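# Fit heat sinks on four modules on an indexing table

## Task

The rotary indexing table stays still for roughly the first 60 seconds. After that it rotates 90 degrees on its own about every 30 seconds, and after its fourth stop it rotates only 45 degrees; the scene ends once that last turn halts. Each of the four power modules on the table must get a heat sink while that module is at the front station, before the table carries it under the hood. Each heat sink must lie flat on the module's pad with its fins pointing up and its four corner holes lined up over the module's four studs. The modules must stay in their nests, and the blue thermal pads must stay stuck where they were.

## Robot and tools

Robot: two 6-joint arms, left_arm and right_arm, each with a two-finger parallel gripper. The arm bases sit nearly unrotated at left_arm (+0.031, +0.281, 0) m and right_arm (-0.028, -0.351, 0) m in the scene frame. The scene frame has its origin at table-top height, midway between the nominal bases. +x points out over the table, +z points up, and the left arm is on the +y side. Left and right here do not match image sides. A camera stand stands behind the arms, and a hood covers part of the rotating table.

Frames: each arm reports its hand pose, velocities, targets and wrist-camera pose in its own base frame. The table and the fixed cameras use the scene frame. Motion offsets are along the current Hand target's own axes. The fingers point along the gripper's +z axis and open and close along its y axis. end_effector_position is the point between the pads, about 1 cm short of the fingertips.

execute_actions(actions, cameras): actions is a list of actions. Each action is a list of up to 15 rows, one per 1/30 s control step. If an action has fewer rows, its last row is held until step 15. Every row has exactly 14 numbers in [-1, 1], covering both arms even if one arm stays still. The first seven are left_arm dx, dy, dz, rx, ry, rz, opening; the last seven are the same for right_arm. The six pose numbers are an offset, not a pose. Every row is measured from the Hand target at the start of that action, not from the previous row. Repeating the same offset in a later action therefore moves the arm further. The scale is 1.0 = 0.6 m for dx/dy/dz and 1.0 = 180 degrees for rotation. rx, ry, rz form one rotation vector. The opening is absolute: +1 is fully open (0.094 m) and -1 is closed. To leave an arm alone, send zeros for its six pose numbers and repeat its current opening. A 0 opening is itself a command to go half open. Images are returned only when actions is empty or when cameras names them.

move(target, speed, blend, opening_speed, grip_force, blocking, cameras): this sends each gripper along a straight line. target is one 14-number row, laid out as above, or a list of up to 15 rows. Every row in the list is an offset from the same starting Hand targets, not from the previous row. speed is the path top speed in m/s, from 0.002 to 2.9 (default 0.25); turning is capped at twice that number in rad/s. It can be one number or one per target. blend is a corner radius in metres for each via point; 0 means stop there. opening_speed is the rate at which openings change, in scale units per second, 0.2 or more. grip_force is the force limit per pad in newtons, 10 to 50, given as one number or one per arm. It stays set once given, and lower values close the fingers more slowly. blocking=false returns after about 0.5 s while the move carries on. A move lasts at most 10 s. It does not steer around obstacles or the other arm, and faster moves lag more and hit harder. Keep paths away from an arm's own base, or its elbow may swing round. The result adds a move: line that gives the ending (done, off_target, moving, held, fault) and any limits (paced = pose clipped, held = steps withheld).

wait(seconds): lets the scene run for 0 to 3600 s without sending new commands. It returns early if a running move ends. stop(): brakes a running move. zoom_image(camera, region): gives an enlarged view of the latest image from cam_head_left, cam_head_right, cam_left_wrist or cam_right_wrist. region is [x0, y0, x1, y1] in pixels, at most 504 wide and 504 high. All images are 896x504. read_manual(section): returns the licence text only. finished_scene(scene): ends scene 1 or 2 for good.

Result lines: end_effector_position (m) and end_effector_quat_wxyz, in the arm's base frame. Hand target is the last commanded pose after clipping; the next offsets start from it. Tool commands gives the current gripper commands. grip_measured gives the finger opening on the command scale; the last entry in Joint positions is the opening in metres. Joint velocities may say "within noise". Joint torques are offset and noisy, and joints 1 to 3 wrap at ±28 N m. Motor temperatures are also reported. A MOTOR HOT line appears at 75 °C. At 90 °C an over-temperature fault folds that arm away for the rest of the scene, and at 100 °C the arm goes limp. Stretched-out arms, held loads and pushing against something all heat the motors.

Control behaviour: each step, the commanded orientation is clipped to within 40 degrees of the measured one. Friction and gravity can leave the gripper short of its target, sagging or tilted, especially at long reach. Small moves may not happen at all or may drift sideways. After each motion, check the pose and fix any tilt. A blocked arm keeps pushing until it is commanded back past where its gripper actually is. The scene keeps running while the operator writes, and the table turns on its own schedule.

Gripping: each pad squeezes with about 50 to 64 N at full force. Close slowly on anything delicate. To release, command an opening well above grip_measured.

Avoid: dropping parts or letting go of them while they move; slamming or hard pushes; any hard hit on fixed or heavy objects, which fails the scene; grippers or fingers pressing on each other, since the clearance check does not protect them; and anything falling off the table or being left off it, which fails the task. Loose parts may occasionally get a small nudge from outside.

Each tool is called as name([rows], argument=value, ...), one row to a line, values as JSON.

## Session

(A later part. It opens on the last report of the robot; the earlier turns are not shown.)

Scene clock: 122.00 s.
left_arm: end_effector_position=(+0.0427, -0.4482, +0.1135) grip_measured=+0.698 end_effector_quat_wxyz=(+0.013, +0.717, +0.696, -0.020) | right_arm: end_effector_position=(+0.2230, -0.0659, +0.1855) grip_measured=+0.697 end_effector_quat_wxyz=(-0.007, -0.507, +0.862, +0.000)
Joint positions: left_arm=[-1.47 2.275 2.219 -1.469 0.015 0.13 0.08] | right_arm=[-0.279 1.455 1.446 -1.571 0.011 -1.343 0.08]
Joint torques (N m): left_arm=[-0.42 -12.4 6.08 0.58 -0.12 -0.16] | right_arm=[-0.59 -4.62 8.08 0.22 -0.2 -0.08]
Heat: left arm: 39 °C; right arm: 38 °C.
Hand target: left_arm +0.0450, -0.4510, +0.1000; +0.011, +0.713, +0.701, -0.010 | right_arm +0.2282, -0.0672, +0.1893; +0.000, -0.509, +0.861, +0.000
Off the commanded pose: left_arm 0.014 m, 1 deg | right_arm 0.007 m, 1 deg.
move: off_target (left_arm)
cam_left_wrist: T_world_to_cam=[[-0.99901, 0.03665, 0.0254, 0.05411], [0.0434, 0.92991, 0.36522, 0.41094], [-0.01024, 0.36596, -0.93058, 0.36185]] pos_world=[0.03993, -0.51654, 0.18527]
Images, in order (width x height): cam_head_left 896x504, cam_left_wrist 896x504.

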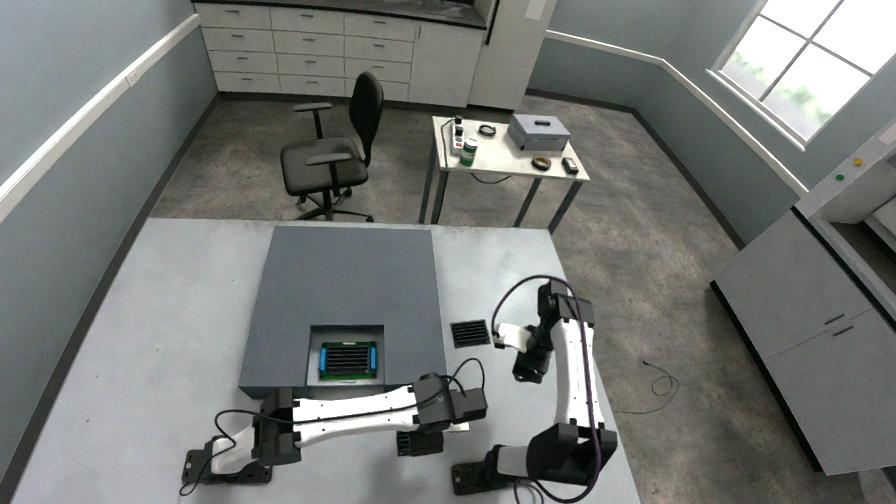

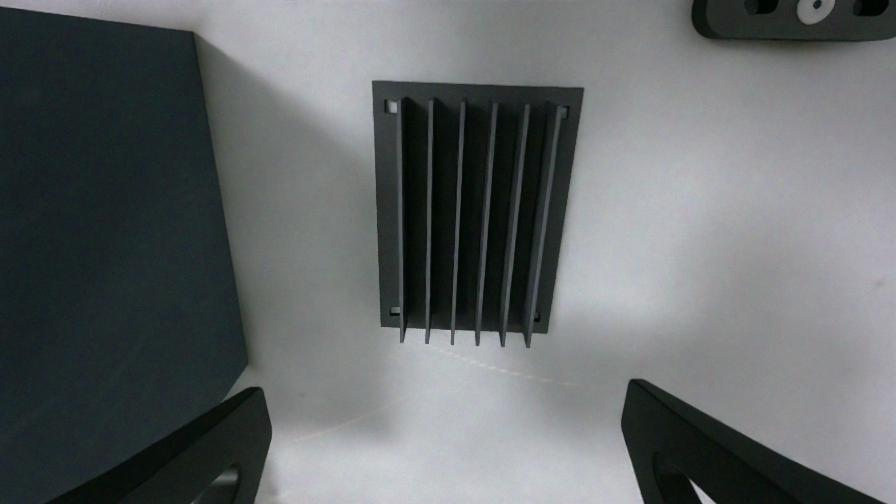

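move(target=[-0.0141,-0.0139,0.0967,0,0,0.01,0.7,0,0,0,0,0,0,0.7], speed=0.15, cameras=["cam_left_wrist"])

Scene clock: 123.83 s.
left_arm: end_effector_position=(+0.0362, -0.4600, +0.0564) grip_measured=+0.698 end_effector_quat_wxyz=(+0.013, +0.723, +0.691, -0.021) | right_arm: end_effector_position=(+0.2230, -0.0659, +0.1855) grip_measured=+0.697 end_effector_quat_wxyz=(-0.007, -0.507, +0.862, +0.000)
Joint positions: left_arm=[-1.486 2.309 2.05 -1.265 0.015 0.13 0.08] | right_arm=[-0.279 1.455 1.446 -1.571 0.011 -1.343 0.08]
Joint torques (N m): left_arm=[-0.79 -12.72 6.24 0.55 -0.12 -0.03] | right_arm=[-0.66 -4.63 7.99 0.23 -0.22 -0.08]
Heat: left arm: 40 °C; right arm: 38 °C.
Hand target: left_arm +0.0366, -0.4610, +0.0422; +0.011, +0.724, +0.689, -0.010 | right_arm +0.2282, -0.0672, +0.1893; +0.000, -0.509, +0.861, +0.000
Off the commanded pose: left_arm 0.014 m, 1 deg | right_arm 0.007 m, 1 deg.
move: off_target (left_arm)
cam_left_wrist: T_world_to_cam=[[-0.99829, 0.05272, 0.02533, 0.05696], [0.05833, 0.92924, 0.36484, 0.44215], [-0.0043, 0.3657, -0.93072, 0.31269]] pos_world=[0.03241, -0.52822, 0.12827]

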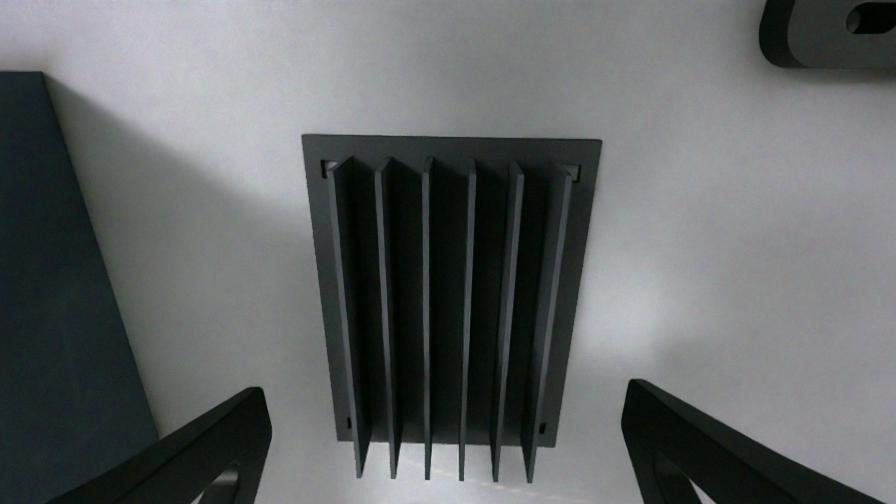

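move(target=[0.0047,0,0.0653,0,0,0.006,0.7,0,0,0,0,0,0,0.7], speed=0.1, cameras=["cam_left_wrist"])

Scene clock: 125.47 s.
left_arm: end_effector_position=(+0.0363, -0.4606, +0.0179) grip_measured=+0.698 end_effector_quat_wxyz=(+0.015, +0.726, +0.687, -0.021) | right_arm: end_effector_position=(+0.2230, -0.0659, +0.1855) grip_measured=+0.697 end_effector_quat_wxyz=(-0.007, -0.507, +0.862, +0.000)
Joint positions: left_arm=[-1.486 2.325 1.924 -1.12 0.015 0.138 0.08] | right_arm=[-0.279 1.455 1.446 -1.571 0.011 -1.343 0.08]
Joint torques (N m): left_arm=[-0.68 -12.77 5.75 0.57 -0.12 0.1] | right_arm=[-0.65 -4.63 8.03 0.25 -0.2 -0.09]
Motor temperatures (°C): left_arm=[26 41 35 26 22 26 28] | right_arm=[26 27 38 24 23 23 23]
Heat: left arm: 41 °C; right arm: 38 °C.
Hand target: left_arm +0.0368, -0.4593, +0.0029; +0.011, +0.731, +0.682, -0.010 | right_arm +0.2282, -0.0672, +0.1893; +0.000, -0.509, +0.861, +0.000
Off the commanded pose: left_arm 0.015 m, 2 deg | right_arm 0.007 m, 1 deg.
move: off_target (left_arm)
cam_left_wrist: T_world_to_cam=[[-0.99783, 0.06113, 0.02448, 0.06185], [0.06585, 0.92985, 0.36201, 0.45685], [-0.00063, 0.36284, -0.93185, 0.27566]] pos_world=[0.03181, -0.52859, 0.08997]

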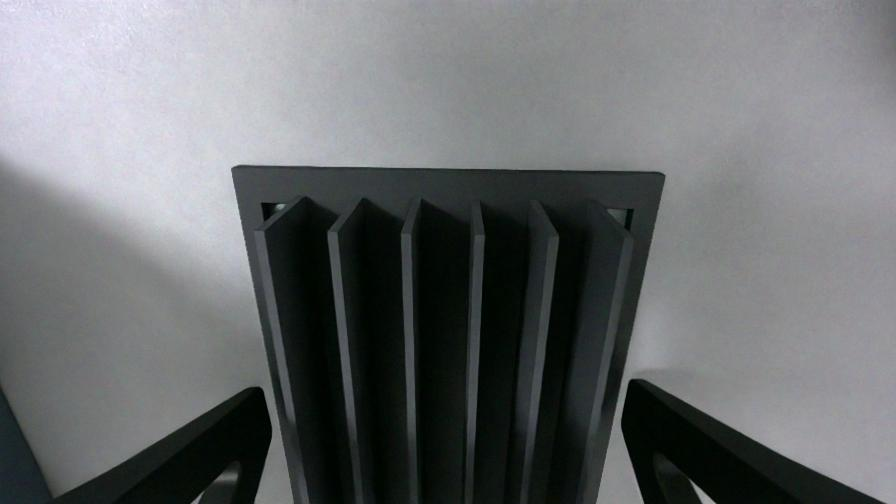

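move([
  [0,0,0.005,0,0,0,0.7,0,0,0,0,0,0,0.7],
  [0,0,0.005,0,0,0,0.12,0,0,0,0,0,0,0.7],
  [0,0,-0.2702,0,0,0,0.12,0,0,0,0,0,0,0.7],
  [0.3025,0.3187,-0.2452,0,0,0.003,0.12,0,0,0,0,0,0,0.7],
], speed=[0.1,0.1,0.25,0.3], opening_speed=1.5, blend=[0,0,0.03,0], cameras=["cam_left_wrist"])

Scene clock: 130.07 s.
left_arm: end_effector_position=(+0.2384, -0.2880, +0.1286) grip_measured=+0.192 end_effector_quat_wxyz=(-0.018, +0.733, +0.680, -0.004) | right_arm: end_effector_position=(+0.2230, -0.0659, +0.1855) grip_measured=+0.697 end_effector_quat_wxyz=(-0.007, -0.507, +0.862, +0.000)
Joint positions: left_arm=[-0.875 2.006 1.86 -1.459 0.01 0.771 0.056] | right_arm=[-0.279 1.455 1.446 -1.571 0.011 -1.343 0.08]
Joint torques (N m): left_arm=[0.18 -17.81 5.79 0.39 0.14 0.11] | right_arm=[-0.58 -4.62 8.1 0.23 -0.19 -0.08]
Heat: left arm: 43 °C; right arm: 38 °C.
Hand target: left_arm +0.2399, -0.2872, +0.1452; +0.011, +0.734, +0.679, -0.010 | right_arm +0.2282, -0.0672, +0.1893; +0.000, -0.509, +0.861, +0.000
Off the commanded pose: left_arm 0.017 m, 3 deg | right_arm 0.007 m, 1 deg.
move: off_target (left_arm); target 2's new opening was sent with left_arm's hand 0.018 m and 2 deg from that target
cam_left_wrist: T_world_to_cam=[[-0.99566, 0.0798, 0.04788, 0.25216], [0.09262, 0.90014, 0.42564, 0.21982], [-0.00913, 0.42822, -0.90363, 0.33352]] pos_world=[0.23375, -0.36081, 0.19574]

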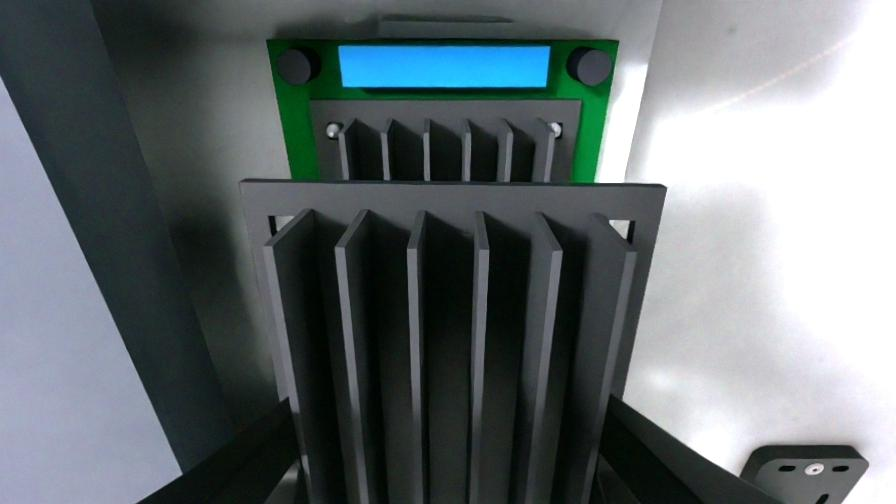

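zoom_image(camera="cam_left_wrist", region=[230, 160, 680, 420])

Scaled by 1.120 from the camera's image (finer frame: 1280x720).

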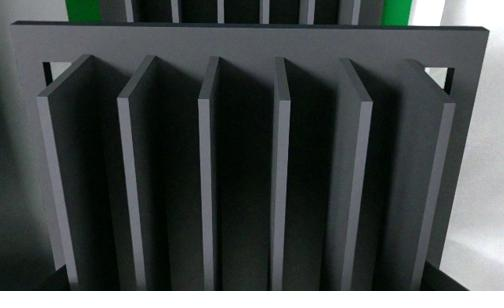

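wait(seconds=5, cameras=["cam_left_wrist"])

Scene clock: 138.47 s.
left_arm: end_effector_position=(+0.2384, -0.2880, +0.1285) grip_measured=+0.192 end_effector_quat_wxyz=(-0.018, +0.733, +0.680, -0.004) | right_arm: end_effector_position=(+0.2230, -0.0659, +0.1855) grip_measured=+0.697 end_effector_quat_wxyz=(-0.007, -0.507, +0.862, +0.000)
Joint positions: left_arm=[-0.875 2.006 1.859 -1.459 0.01 0.771 0.056] | right_arm=[-0.279 1.455 1.446 -1.571 0.011 -1.343 0.08]
Joint torques (N m): left_arm=[0.21 -17.84 5.81 0.34 0.16 0.11] | right_arm=[-0.61 -4.57 8.02 0.22 -0.2 -0.08]
Motor temperatures (°C): left_arm=[26 47 35 25 22 26 28] | right_arm=[26 27 38 24 23 23 23]
Heat: left arm: 47 °C; right arm: 38 °C.
Hand target: left_arm +0.2399, -0.2871, +0.1451; +0.011, +0.734, +0.679, -0.010 | right_arm +0.2282, -0.0672, +0.1893; +0.000, -0.509, +0.861, +0.000
Tool commands: left_gripper/opening=+0.12 right_gripper/opening=+0.7
Off the commanded pose: left_arm 0.017 m, 3 deg | right_arm 0.007 m, 1 deg.
wait: 5.00 s; at rest from the start
cam_left_wrist: T_world_to_cam=[[-0.99563, 0.08012, 0.04791, 0.25217], [0.09291, 0.90015, 0.42555, 0.21982], [-0.00904, 0.42814, -0.90367, 0.33338]] pos_world=[0.23365, -0.36081, 0.19564]

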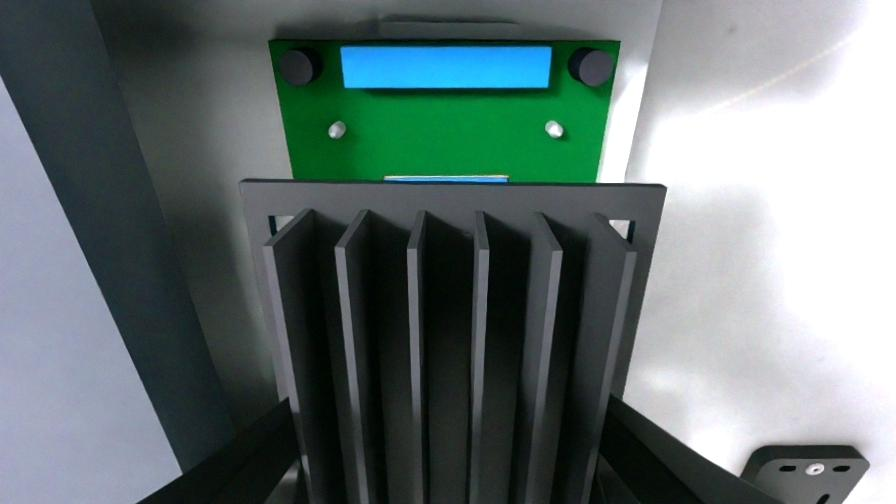

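move([
  [-0.0053,-0.0041,0.0405,-0.0151,-0.0155,0,0.12,0,0,0,0,0,0,0.7],
  [-0.0174,-0.0022,0.1207,0.0004,0.0004,0,0.12,0,0,0,0,0,0,0.7],
], speed=0.12, cameras=["cam_left_wrist"])

Scene clock: 141.83 s.
left_arm: end_effector_position=(+0.2392, -0.2955, +0.0805) grip_measured=+0.192 end_effector_quat_wxyz=(+0.013, +0.735, +0.677, -0.006) | right_arm: end_effector_position=(+0.2230, -0.0659, +0.1855) grip_measured=+0.697 end_effector_quat_wxyz=(-0.007, -0.507, +0.862, +0.000)
Joint positions: left_arm=[-0.886 1.971 1.619 -1.192 0.01 0.767 0.056] | right_arm=[-0.279 1.455 1.446 -1.571 0.011 -1.343 0.08]
Joint torques (N m): left_arm=[-0.84 -10.44 6.35 0.51 0.15 -0.15] | right_arm=[-0.61 -4.57 8.1 0.24 -0.19 -0.11]
Heat: left arm: 48 °C; right arm: 38 °C.
Hand target: left_arm +0.2378, -0.2996, +0.0731; +0.010, +0.734, +0.679, -0.010 | right_arm +0.2282, -0.0672, +0.1893; +0.000, -0.509, +0.861, +0.000
Off the commanded pose: left_arm 0.009 m, 1 deg | right_arm 0.007 m, 1 deg.
move: done
cam_left_wrist: T_world_to_cam=[[-0.99609, 0.0882, 0.0047, 0.2619], [0.08318, 0.91887, 0.38569, 0.25805], [0.02971, 0.38458, -0.92261, 0.27258]] pos_world=[0.23131, -0.36504, 0.15073]

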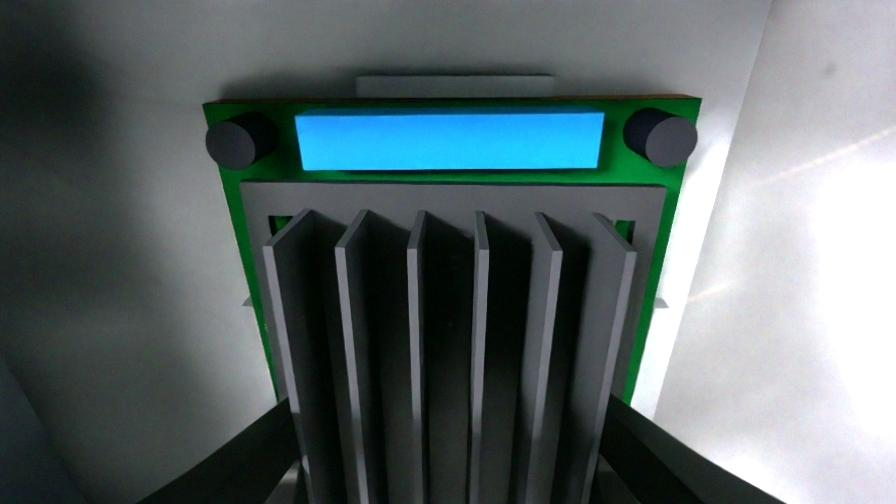

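move([
  [-0.0026,0.0024,-0.0643,-0.0230,-0.0247,-0.0156,0.12,0,0,0,0,0,0,0.7],
  [0.0032,-0.0030,0.0032,-0.0002,-0.0002,-0.0006,0.12,0,0,0,0,0,0,0.7],
], speed=0.1, cameras=["cam_left_wrist"])

Scene clock: 146.17 s.
left_arm: end_effector_position=(+0.2377, -0.2937, +0.0786) grip_measured=+0.192 end_effector_quat_wxyz=(+0.014, +0.728, +0.686, -0.006) | right_arm: end_effector_position=(+0.2230, -0.0659, +0.1855) grip_measured=+0.697 end_effector_quat_wxyz=(-0.007, -0.507, +0.862, +0.000)
Joint positions: left_arm=[-0.886 1.961 1.598 -1.179 0.01 0.744 0.056] | right_arm=[-0.279 1.455 1.446 -1.571 0.011 -1.343 0.08]
Joint torques (N m): left_arm=[-0.84 -10.29 6.11 0.53 0.15 0.06] | right_arm=[-0.69 -4.59 8.14 0.21 -0.2 -0.08]
Heat: left arm: 48 °C; right arm: 38 °C.
Hand target: left_arm +0.2361, -0.2975, +0.0710; +0.010, +0.734, +0.680, -0.010 | right_arm +0.2282, -0.0672, +0.1893; +0.000, -0.509, +0.861, +0.000
Off the commanded pose: left_arm 0.009 m, 1 deg | right_arm 0.007 m, 1 deg.
move: done
cam_left_wrist: T_world_to_cam=[[-0.99787, 0.0651, 0.00427, 0.25394], [0.06173, 0.92108, 0.38445, 0.26302], [0.02109, 0.3839, -0.92314, 0.27215]] pos_world=[0.23143, -0.36327, 0.14903]

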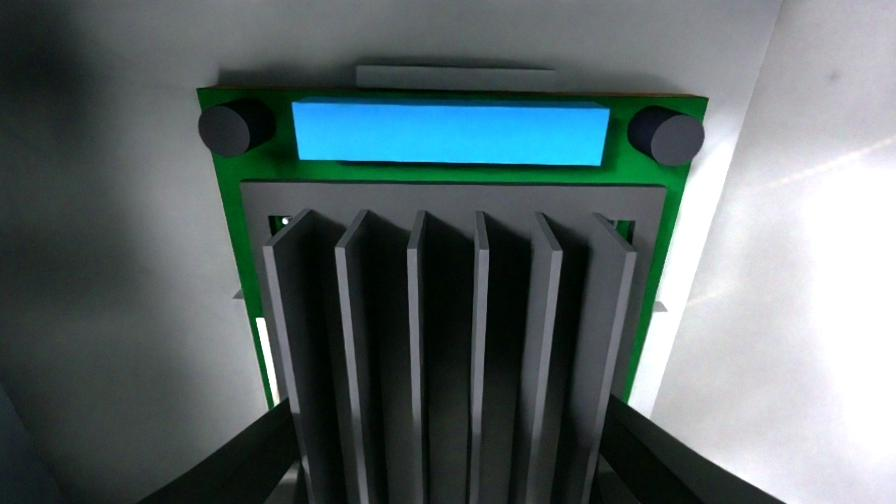

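move(target=[0.0032,-0.0030,0.0187,0.0007,0.0007,0.002,0.12,0,0,0,0,0,0,0.7], speed=0.05, cameras=["cam_left_wrist"])

Scene clock: 147.33 s.
left_arm: end_effector_position=(+0.2375, -0.2934, +0.0696) grip_measured=+0.192 end_effector_quat_wxyz=(+0.016, +0.730, +0.683, -0.006) | right_arm: end_effector_position=(+0.2230, -0.0659, +0.1855) grip_measured=+0.697 end_effector_quat_wxyz=(-0.007, -0.507, +0.862, +0.000)
Joint positions: left_arm=[-0.886 1.961 1.561 -1.139 0.01 0.751 0.056] | right_arm=[-0.279 1.455 1.446 -1.571 0.011 -1.343 0.08]
Joint torques (N m): left_arm=[-0.87 -10.3 5.49 0.54 0.15 0.07] | right_arm=[-0.57 -4.6 8.1 0.22 -0.18 -0.09]
Heat: left arm: 48 °C; right arm: 38 °C.
Hand target: left_arm +0.2344, -0.2958, +0.0598; +0.009, +0.736, +0.677, -0.010 | right_arm +0.2282, -0.0672, +0.1893; +0.000, -0.509, +0.861, +0.000
Off the commanded pose: left_arm 0.011 m, 1 deg | right_arm 0.007 m, 1 deg.
move: off_target (left_arm)
cam_left_wrist: T_world_to_cam=[[-0.99735, 0.07273, 0.00143, 0.25608], [0.06776, 0.92167, 0.382, 0.26515], [0.02646, 0.38109, -0.92416, 0.26173]] pos_world=[0.23051, -0.36274, 0.14022]

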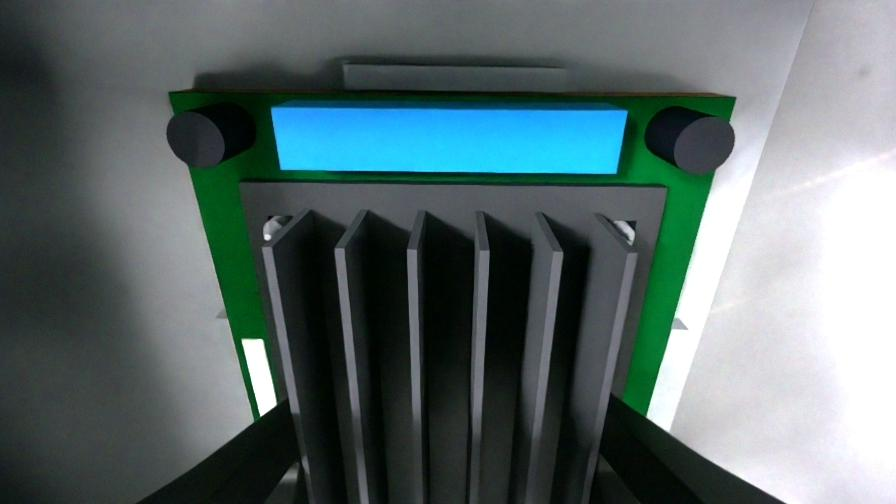

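move(target=[0.0005,-0.0005,0.0045,0,0,0,0.12,0,0,0,0,0,0,0.7], speed=0.03, cameras=["cam_left_wrist"])

Scene clock: 148.27 s.
left_arm: end_effector_position=(+0.2374, -0.2933, +0.0689) grip_measured=+0.192 end_effector_quat_wxyz=(+0.016, +0.730, +0.683, -0.006) | right_arm: end_effector_position=(+0.2230, -0.0659, +0.1855) grip_measured=+0.697 end_effector_quat_wxyz=(-0.007, -0.507, +0.862, +0.000)
Joint positions: left_arm=[-0.886 1.961 1.559 -1.136 0.01 0.752 0.056] | right_arm=[-0.279 1.455 1.446 -1.571 0.011 -1.343 0.08]
Joint torques (N m): left_arm=[-0.9 -10.21 4.74 0.62 0.14 0.08] | right_arm=[-0.57 -4.64 8.12 0.24 -0.18 -0.09]
Heat: left arm: 48 °C; right arm: 38 °C.
Hand target: left_arm +0.2341, -0.2955, +0.0570; +0.009, +0.736, +0.677, -0.010 | right_arm +0.2282, -0.0672, +0.1893; +0.000, -0.509, +0.861, +0.000
Off the commanded pose: left_arm 0.013 m, 1 deg | right_arm 0.007 m, 1 deg.
move: off_target (left_arm)
cam_left_wrist: T_world_to_cam=[[-0.99733, 0.07305, 0.00146, 0.25608], [0.06806, 0.92165, 0.38201, 0.26525], [0.02656, 0.38109, -0.92416, 0.26102]] pos_world=[0.23041, -0.36264, 0.13953]

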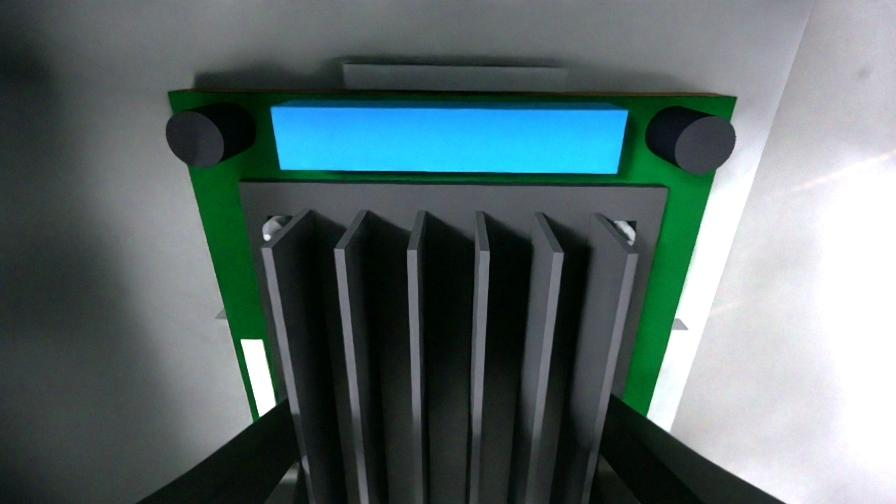

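move([
  [0.0005,-0.0005,0.0067,0,0,0,0.12,0,0,0,0,0,0,0.7],
  [0.0005,-0.0005,0.0067,0,0,0,0.7,0,0,0,0,0,0,0.7],
  [-0.0018,-0.0019,-0.16,0,0,0,0.7,0,0,0,0,0,0,0.7],
], speed=[0.03,0.1,0.2], cameras=["cam_left_wrist"])

Scene clock: 151.27 s.
left_arm: end_effector_position=(+0.2350, -0.2896, +0.1469) grip_measured=+0.698 end_effector_quat_wxyz=(+0.005, +0.731, +0.683, -0.005) | right_arm: end_effector_position=(+0.2230, -0.0659, +0.1855) grip_measured=+0.697 end_effector_quat_wxyz=(-0.007, -0.507, +0.862, +0.000)
Joint positions: left_arm=[-0.885 1.962 1.87 -1.468 0.009 0.754 0.08] | right_arm=[-0.279 1.455 1.446 -1.571 0.011 -1.343 0.08]
Joint torques (N m): left_arm=[-0.91 -11.49 9.92 0.12 0.16 0.07] | right_arm=[-0.62 -4.63 7.99 0.24 -0.19 -0.11]
Heat: left arm: 48 °C; right arm: 39 °C.
Hand target: left_arm +0.2333, -0.2940, +0.1531; +0.009, +0.736, +0.677, -0.010 | right_arm +0.2282, -0.0672, +0.1893; +0.000, -0.509, +0.861, +0.000
Off the commanded pose: left_arm 0.008 m, 1 deg | right_arm 0.007 m, 1 deg.
move: done; target 2's new opening was sent with left_arm's hand 0.016 m and 1 deg from that target
cam_left_wrist: T_world_to_cam=[[-0.99712, 0.0744, 0.01495, 0.25155], [0.07422, 0.91495, 0.39668, 0.22669], [0.01584, 0.39665, -0.91783, 0.33777]] pos_world=[0.22865, -0.3601, 0.21633]

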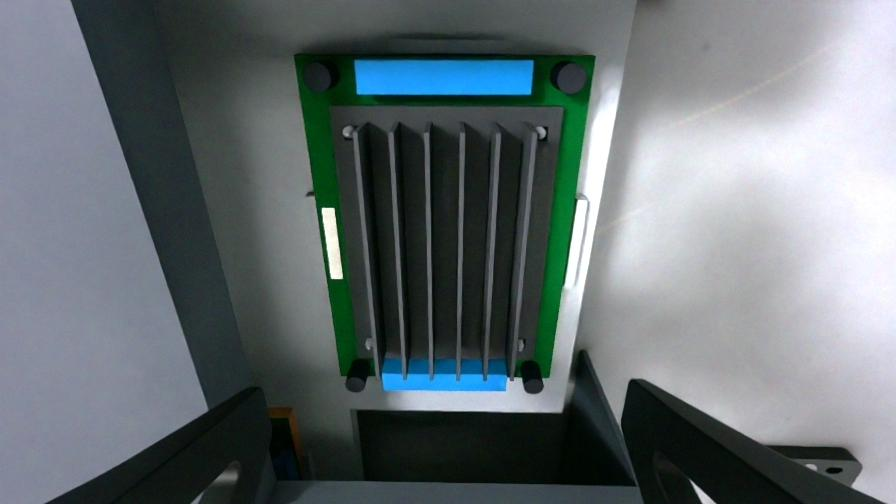

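move([
  [0,0,-0.03,0,0,0,0.7,0,0,0,0,0,0,0.7],
  [0,-0.18,-0.05,0,0,0,0.7,0,0,0,0,0,0,0.7],
], speed=0.2, blend=[0.015,0], cameras=["cam_head_left","cam_head_right","cam_left_wrist"])

zoom_image(camera="cam_head_left", region=[290, 310, 410, 410])

Scene clock: 153.10 s.
left_arm: end_effector_position=(+0.1315, -0.2907, +0.1757) grip_measured=+0.698 end_effector_quat_wxyz=(+0.005, +0.737, +0.676, -0.007) | right_arm: end_effector_position=(+0.2230, -0.0659, +0.1855) grip_measured=+0.697 end_effector_quat_wxyz=(-0.007, -0.507, +0.862, +0.000)
Joint positions: left_arm=[-1.141 1.756 1.718 -1.519 0.009 0.517 0.08] | right_arm=[-0.279 1.455 1.446 -1.571 0.011 -1.343 0.08]
Joint torques (N m): left_arm=[-0.84 -13.29 5.38 0.17 0.09 -0.18] | right_arm=[-0.68 -4.66 8.1 0.23 -0.2 -0.08]
Heat: left arm: 48 °C; right arm: 39 °C.
Hand target: left_arm +0.1256, -0.2843, +0.1830; +0.009, +0.736, +0.677, -0.010 | right_arm +0.2282, -0.0672, +0.1893; +0.000, -0.509, +0.861, +0.000
Off the commanded pose: left_arm 0.011 m, 1 deg | right_arm 0.007 m, 1 deg.
move: off_target (left_arm); blend cut to 0.009 m at target 1
cam_left_wrist: T_world_to_cam=[[-0.99546, 0.0935, 0.01761, 0.15301], [0.09285, 0.91429, 0.39427, 0.22168], [0.02077, 0.39412, -0.91882, 0.36507]] pos_world=[0.12415, -0.36086, 0.24534]

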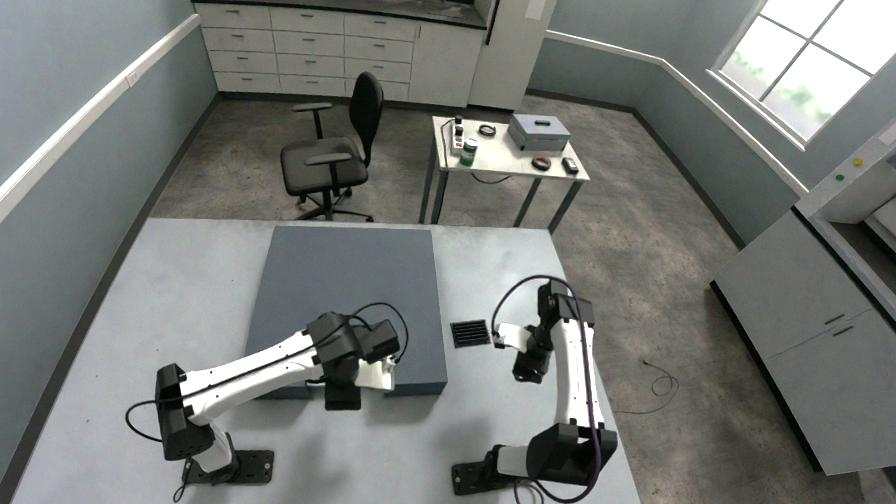

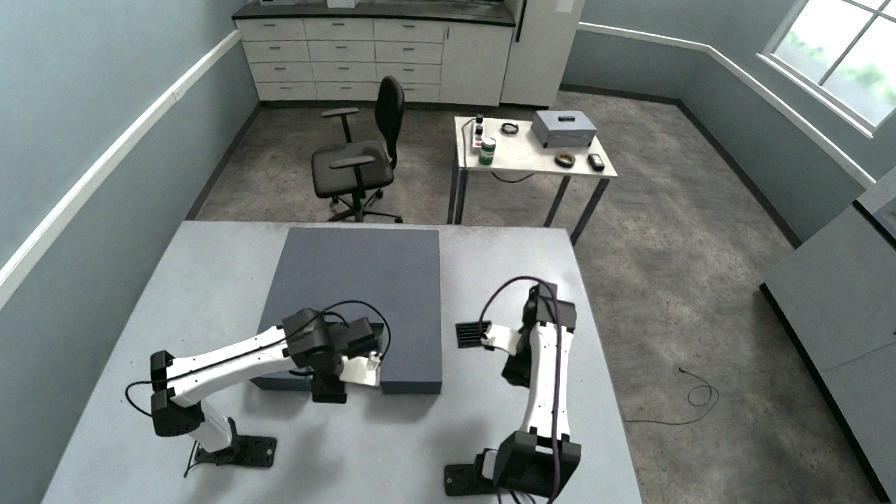

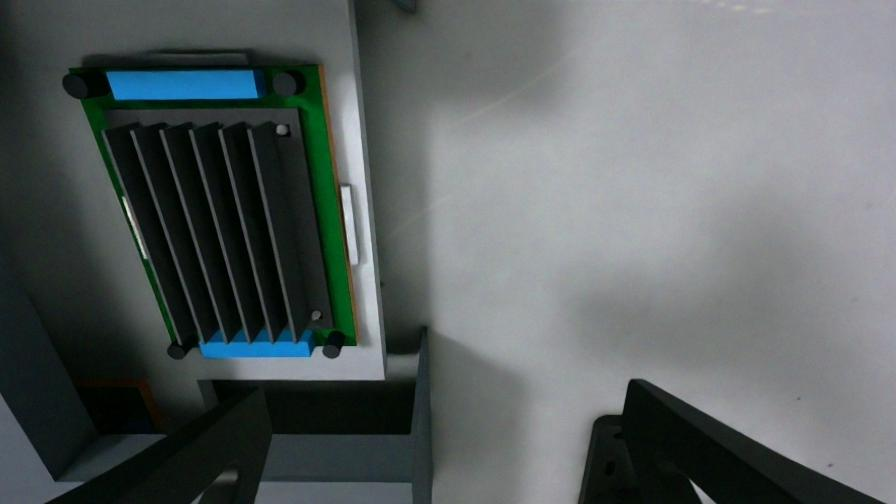

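Scaled by 4.200 from the camera's image (finer frame: 1280x720).

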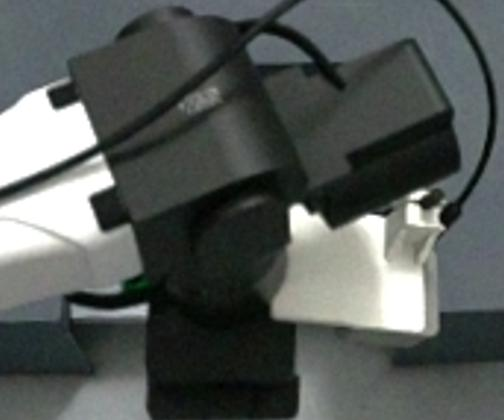

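wait(seconds=40, cameras=["cam_left_wrist"])

Scene clock: 163.23 s.
left_arm: end_effector_position=(+0.1315, -0.2907, +0.1757) grip_measured=+0.698 end_effector_quat_wxyz=(+0.005, +0.737, +0.676, -0.007) | right_arm: end_effector_position=(+0.2230, -0.0659, +0.1855) grip_measured=+0.697 end_effector_quat_wxyz=(-0.007, -0.507, +0.862, +0.000)
Joint positions: left_arm=[-1.141 1.756 1.718 -1.519 0.009 0.517 0.08] | right_arm=[-0.279 1.455 1.446 -1.571 0.011 -1.343 0.08]
Joint torques (N m): left_arm=[-0.95 -13.23 5.41 0.18 0.09 -0.16] | right_arm=[-0.62 -4.63 8.14 0.23 -0.21 -0.1]
Heat: left arm: 47 °C; right arm: 39 °C.
Hand target: left_arm +0.1256, -0.2843, +0.1830; +0.009, +0.735, +0.677, -0.010 | right_arm +0.2282, -0.0672, +0.1893; +0.000, -0.509, +0.861, +0.000
Tool commands: left_gripper/opening=+0.7 right_gripper/opening=+0.7
Off the commanded pose: left_arm 0.011 m, 1 deg | right_arm 0.007 m, 1 deg.
wait: 10.00 of 40 s (the remaining seconds did not pass); at rest by 0.03 s
cam_left_wrist: T_world_to_cam=[[-0.99553, 0.09273, 0.0176, 0.15274], [0.09214, 0.91437, 0.39426, 0.2218], [0.02047, 0.39412, -0.91883, 0.36511]] pos_world=[0.12415, -0.36087, 0.24534]

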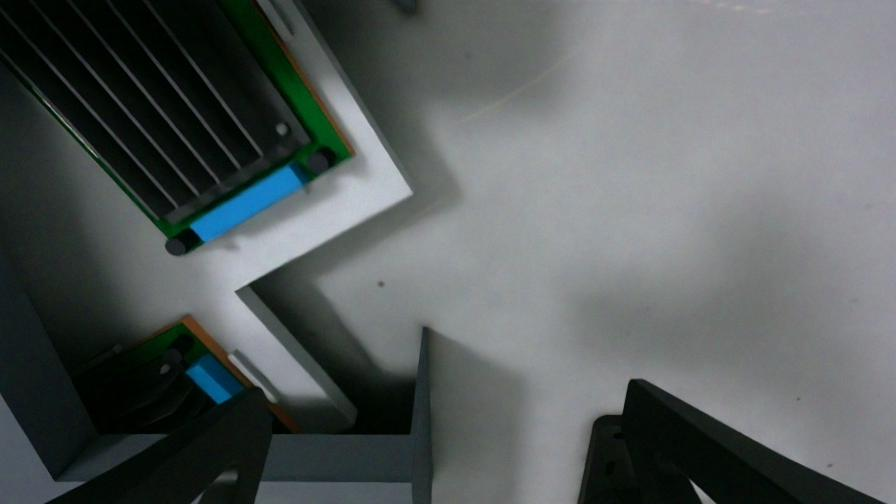

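wait(seconds=5, cameras=["cam_left_wrist"])

Scene clock: 163.47 s.
left_arm: end_effector_position=(+0.1315, -0.2907, +0.1757) grip_measured=+0.698 end_effector_quat_wxyz=(+0.005, +0.737, +0.676, -0.007) | right_arm: end_effector_position=(+0.2230, -0.0659, +0.1855) grip_measured=+0.697 end_effector_quat_wxyz=(-0.007, -0.507, +0.862, +0.000)
Joint positions: left_arm=[-1.141 1.756 1.718 -1.519 0.009 0.517 0.08] | right_arm=[-0.279 1.455 1.446 -1.571 0.011 -1.343 0.08]
Joint torques (N m): no reading
wait: 0.10 of 5 s (the scene ended); at rest by 0.03 s
cam_left_wrist: T_world_to_cam=[[-0.99553, 0.09273, 0.0176, 0.15274], [0.09214, 0.91437, 0.39426, 0.2218], [0.02047, 0.39412, -0.91883, 0.36511]] pos_world=[0.12415, -0.36087, 0.24534]
The task's run has ended: the event that ends the task has happened.

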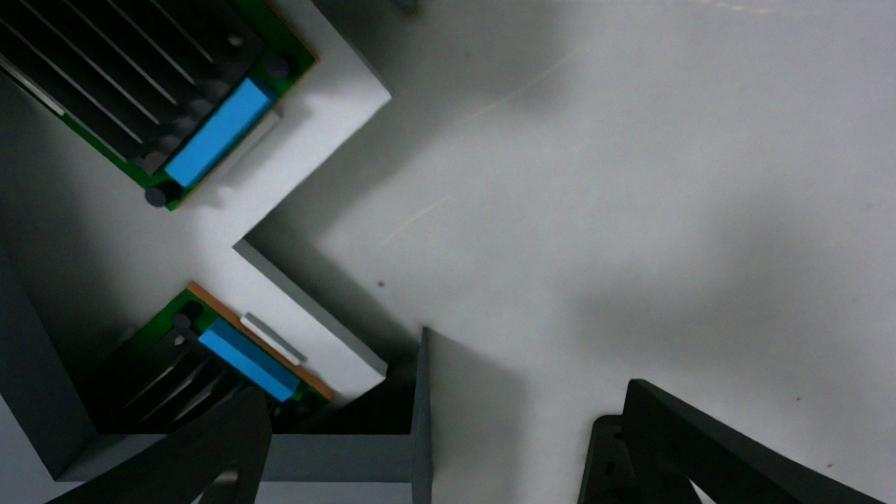

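finished_scene(scene=2)

The scene is finished: the task was done.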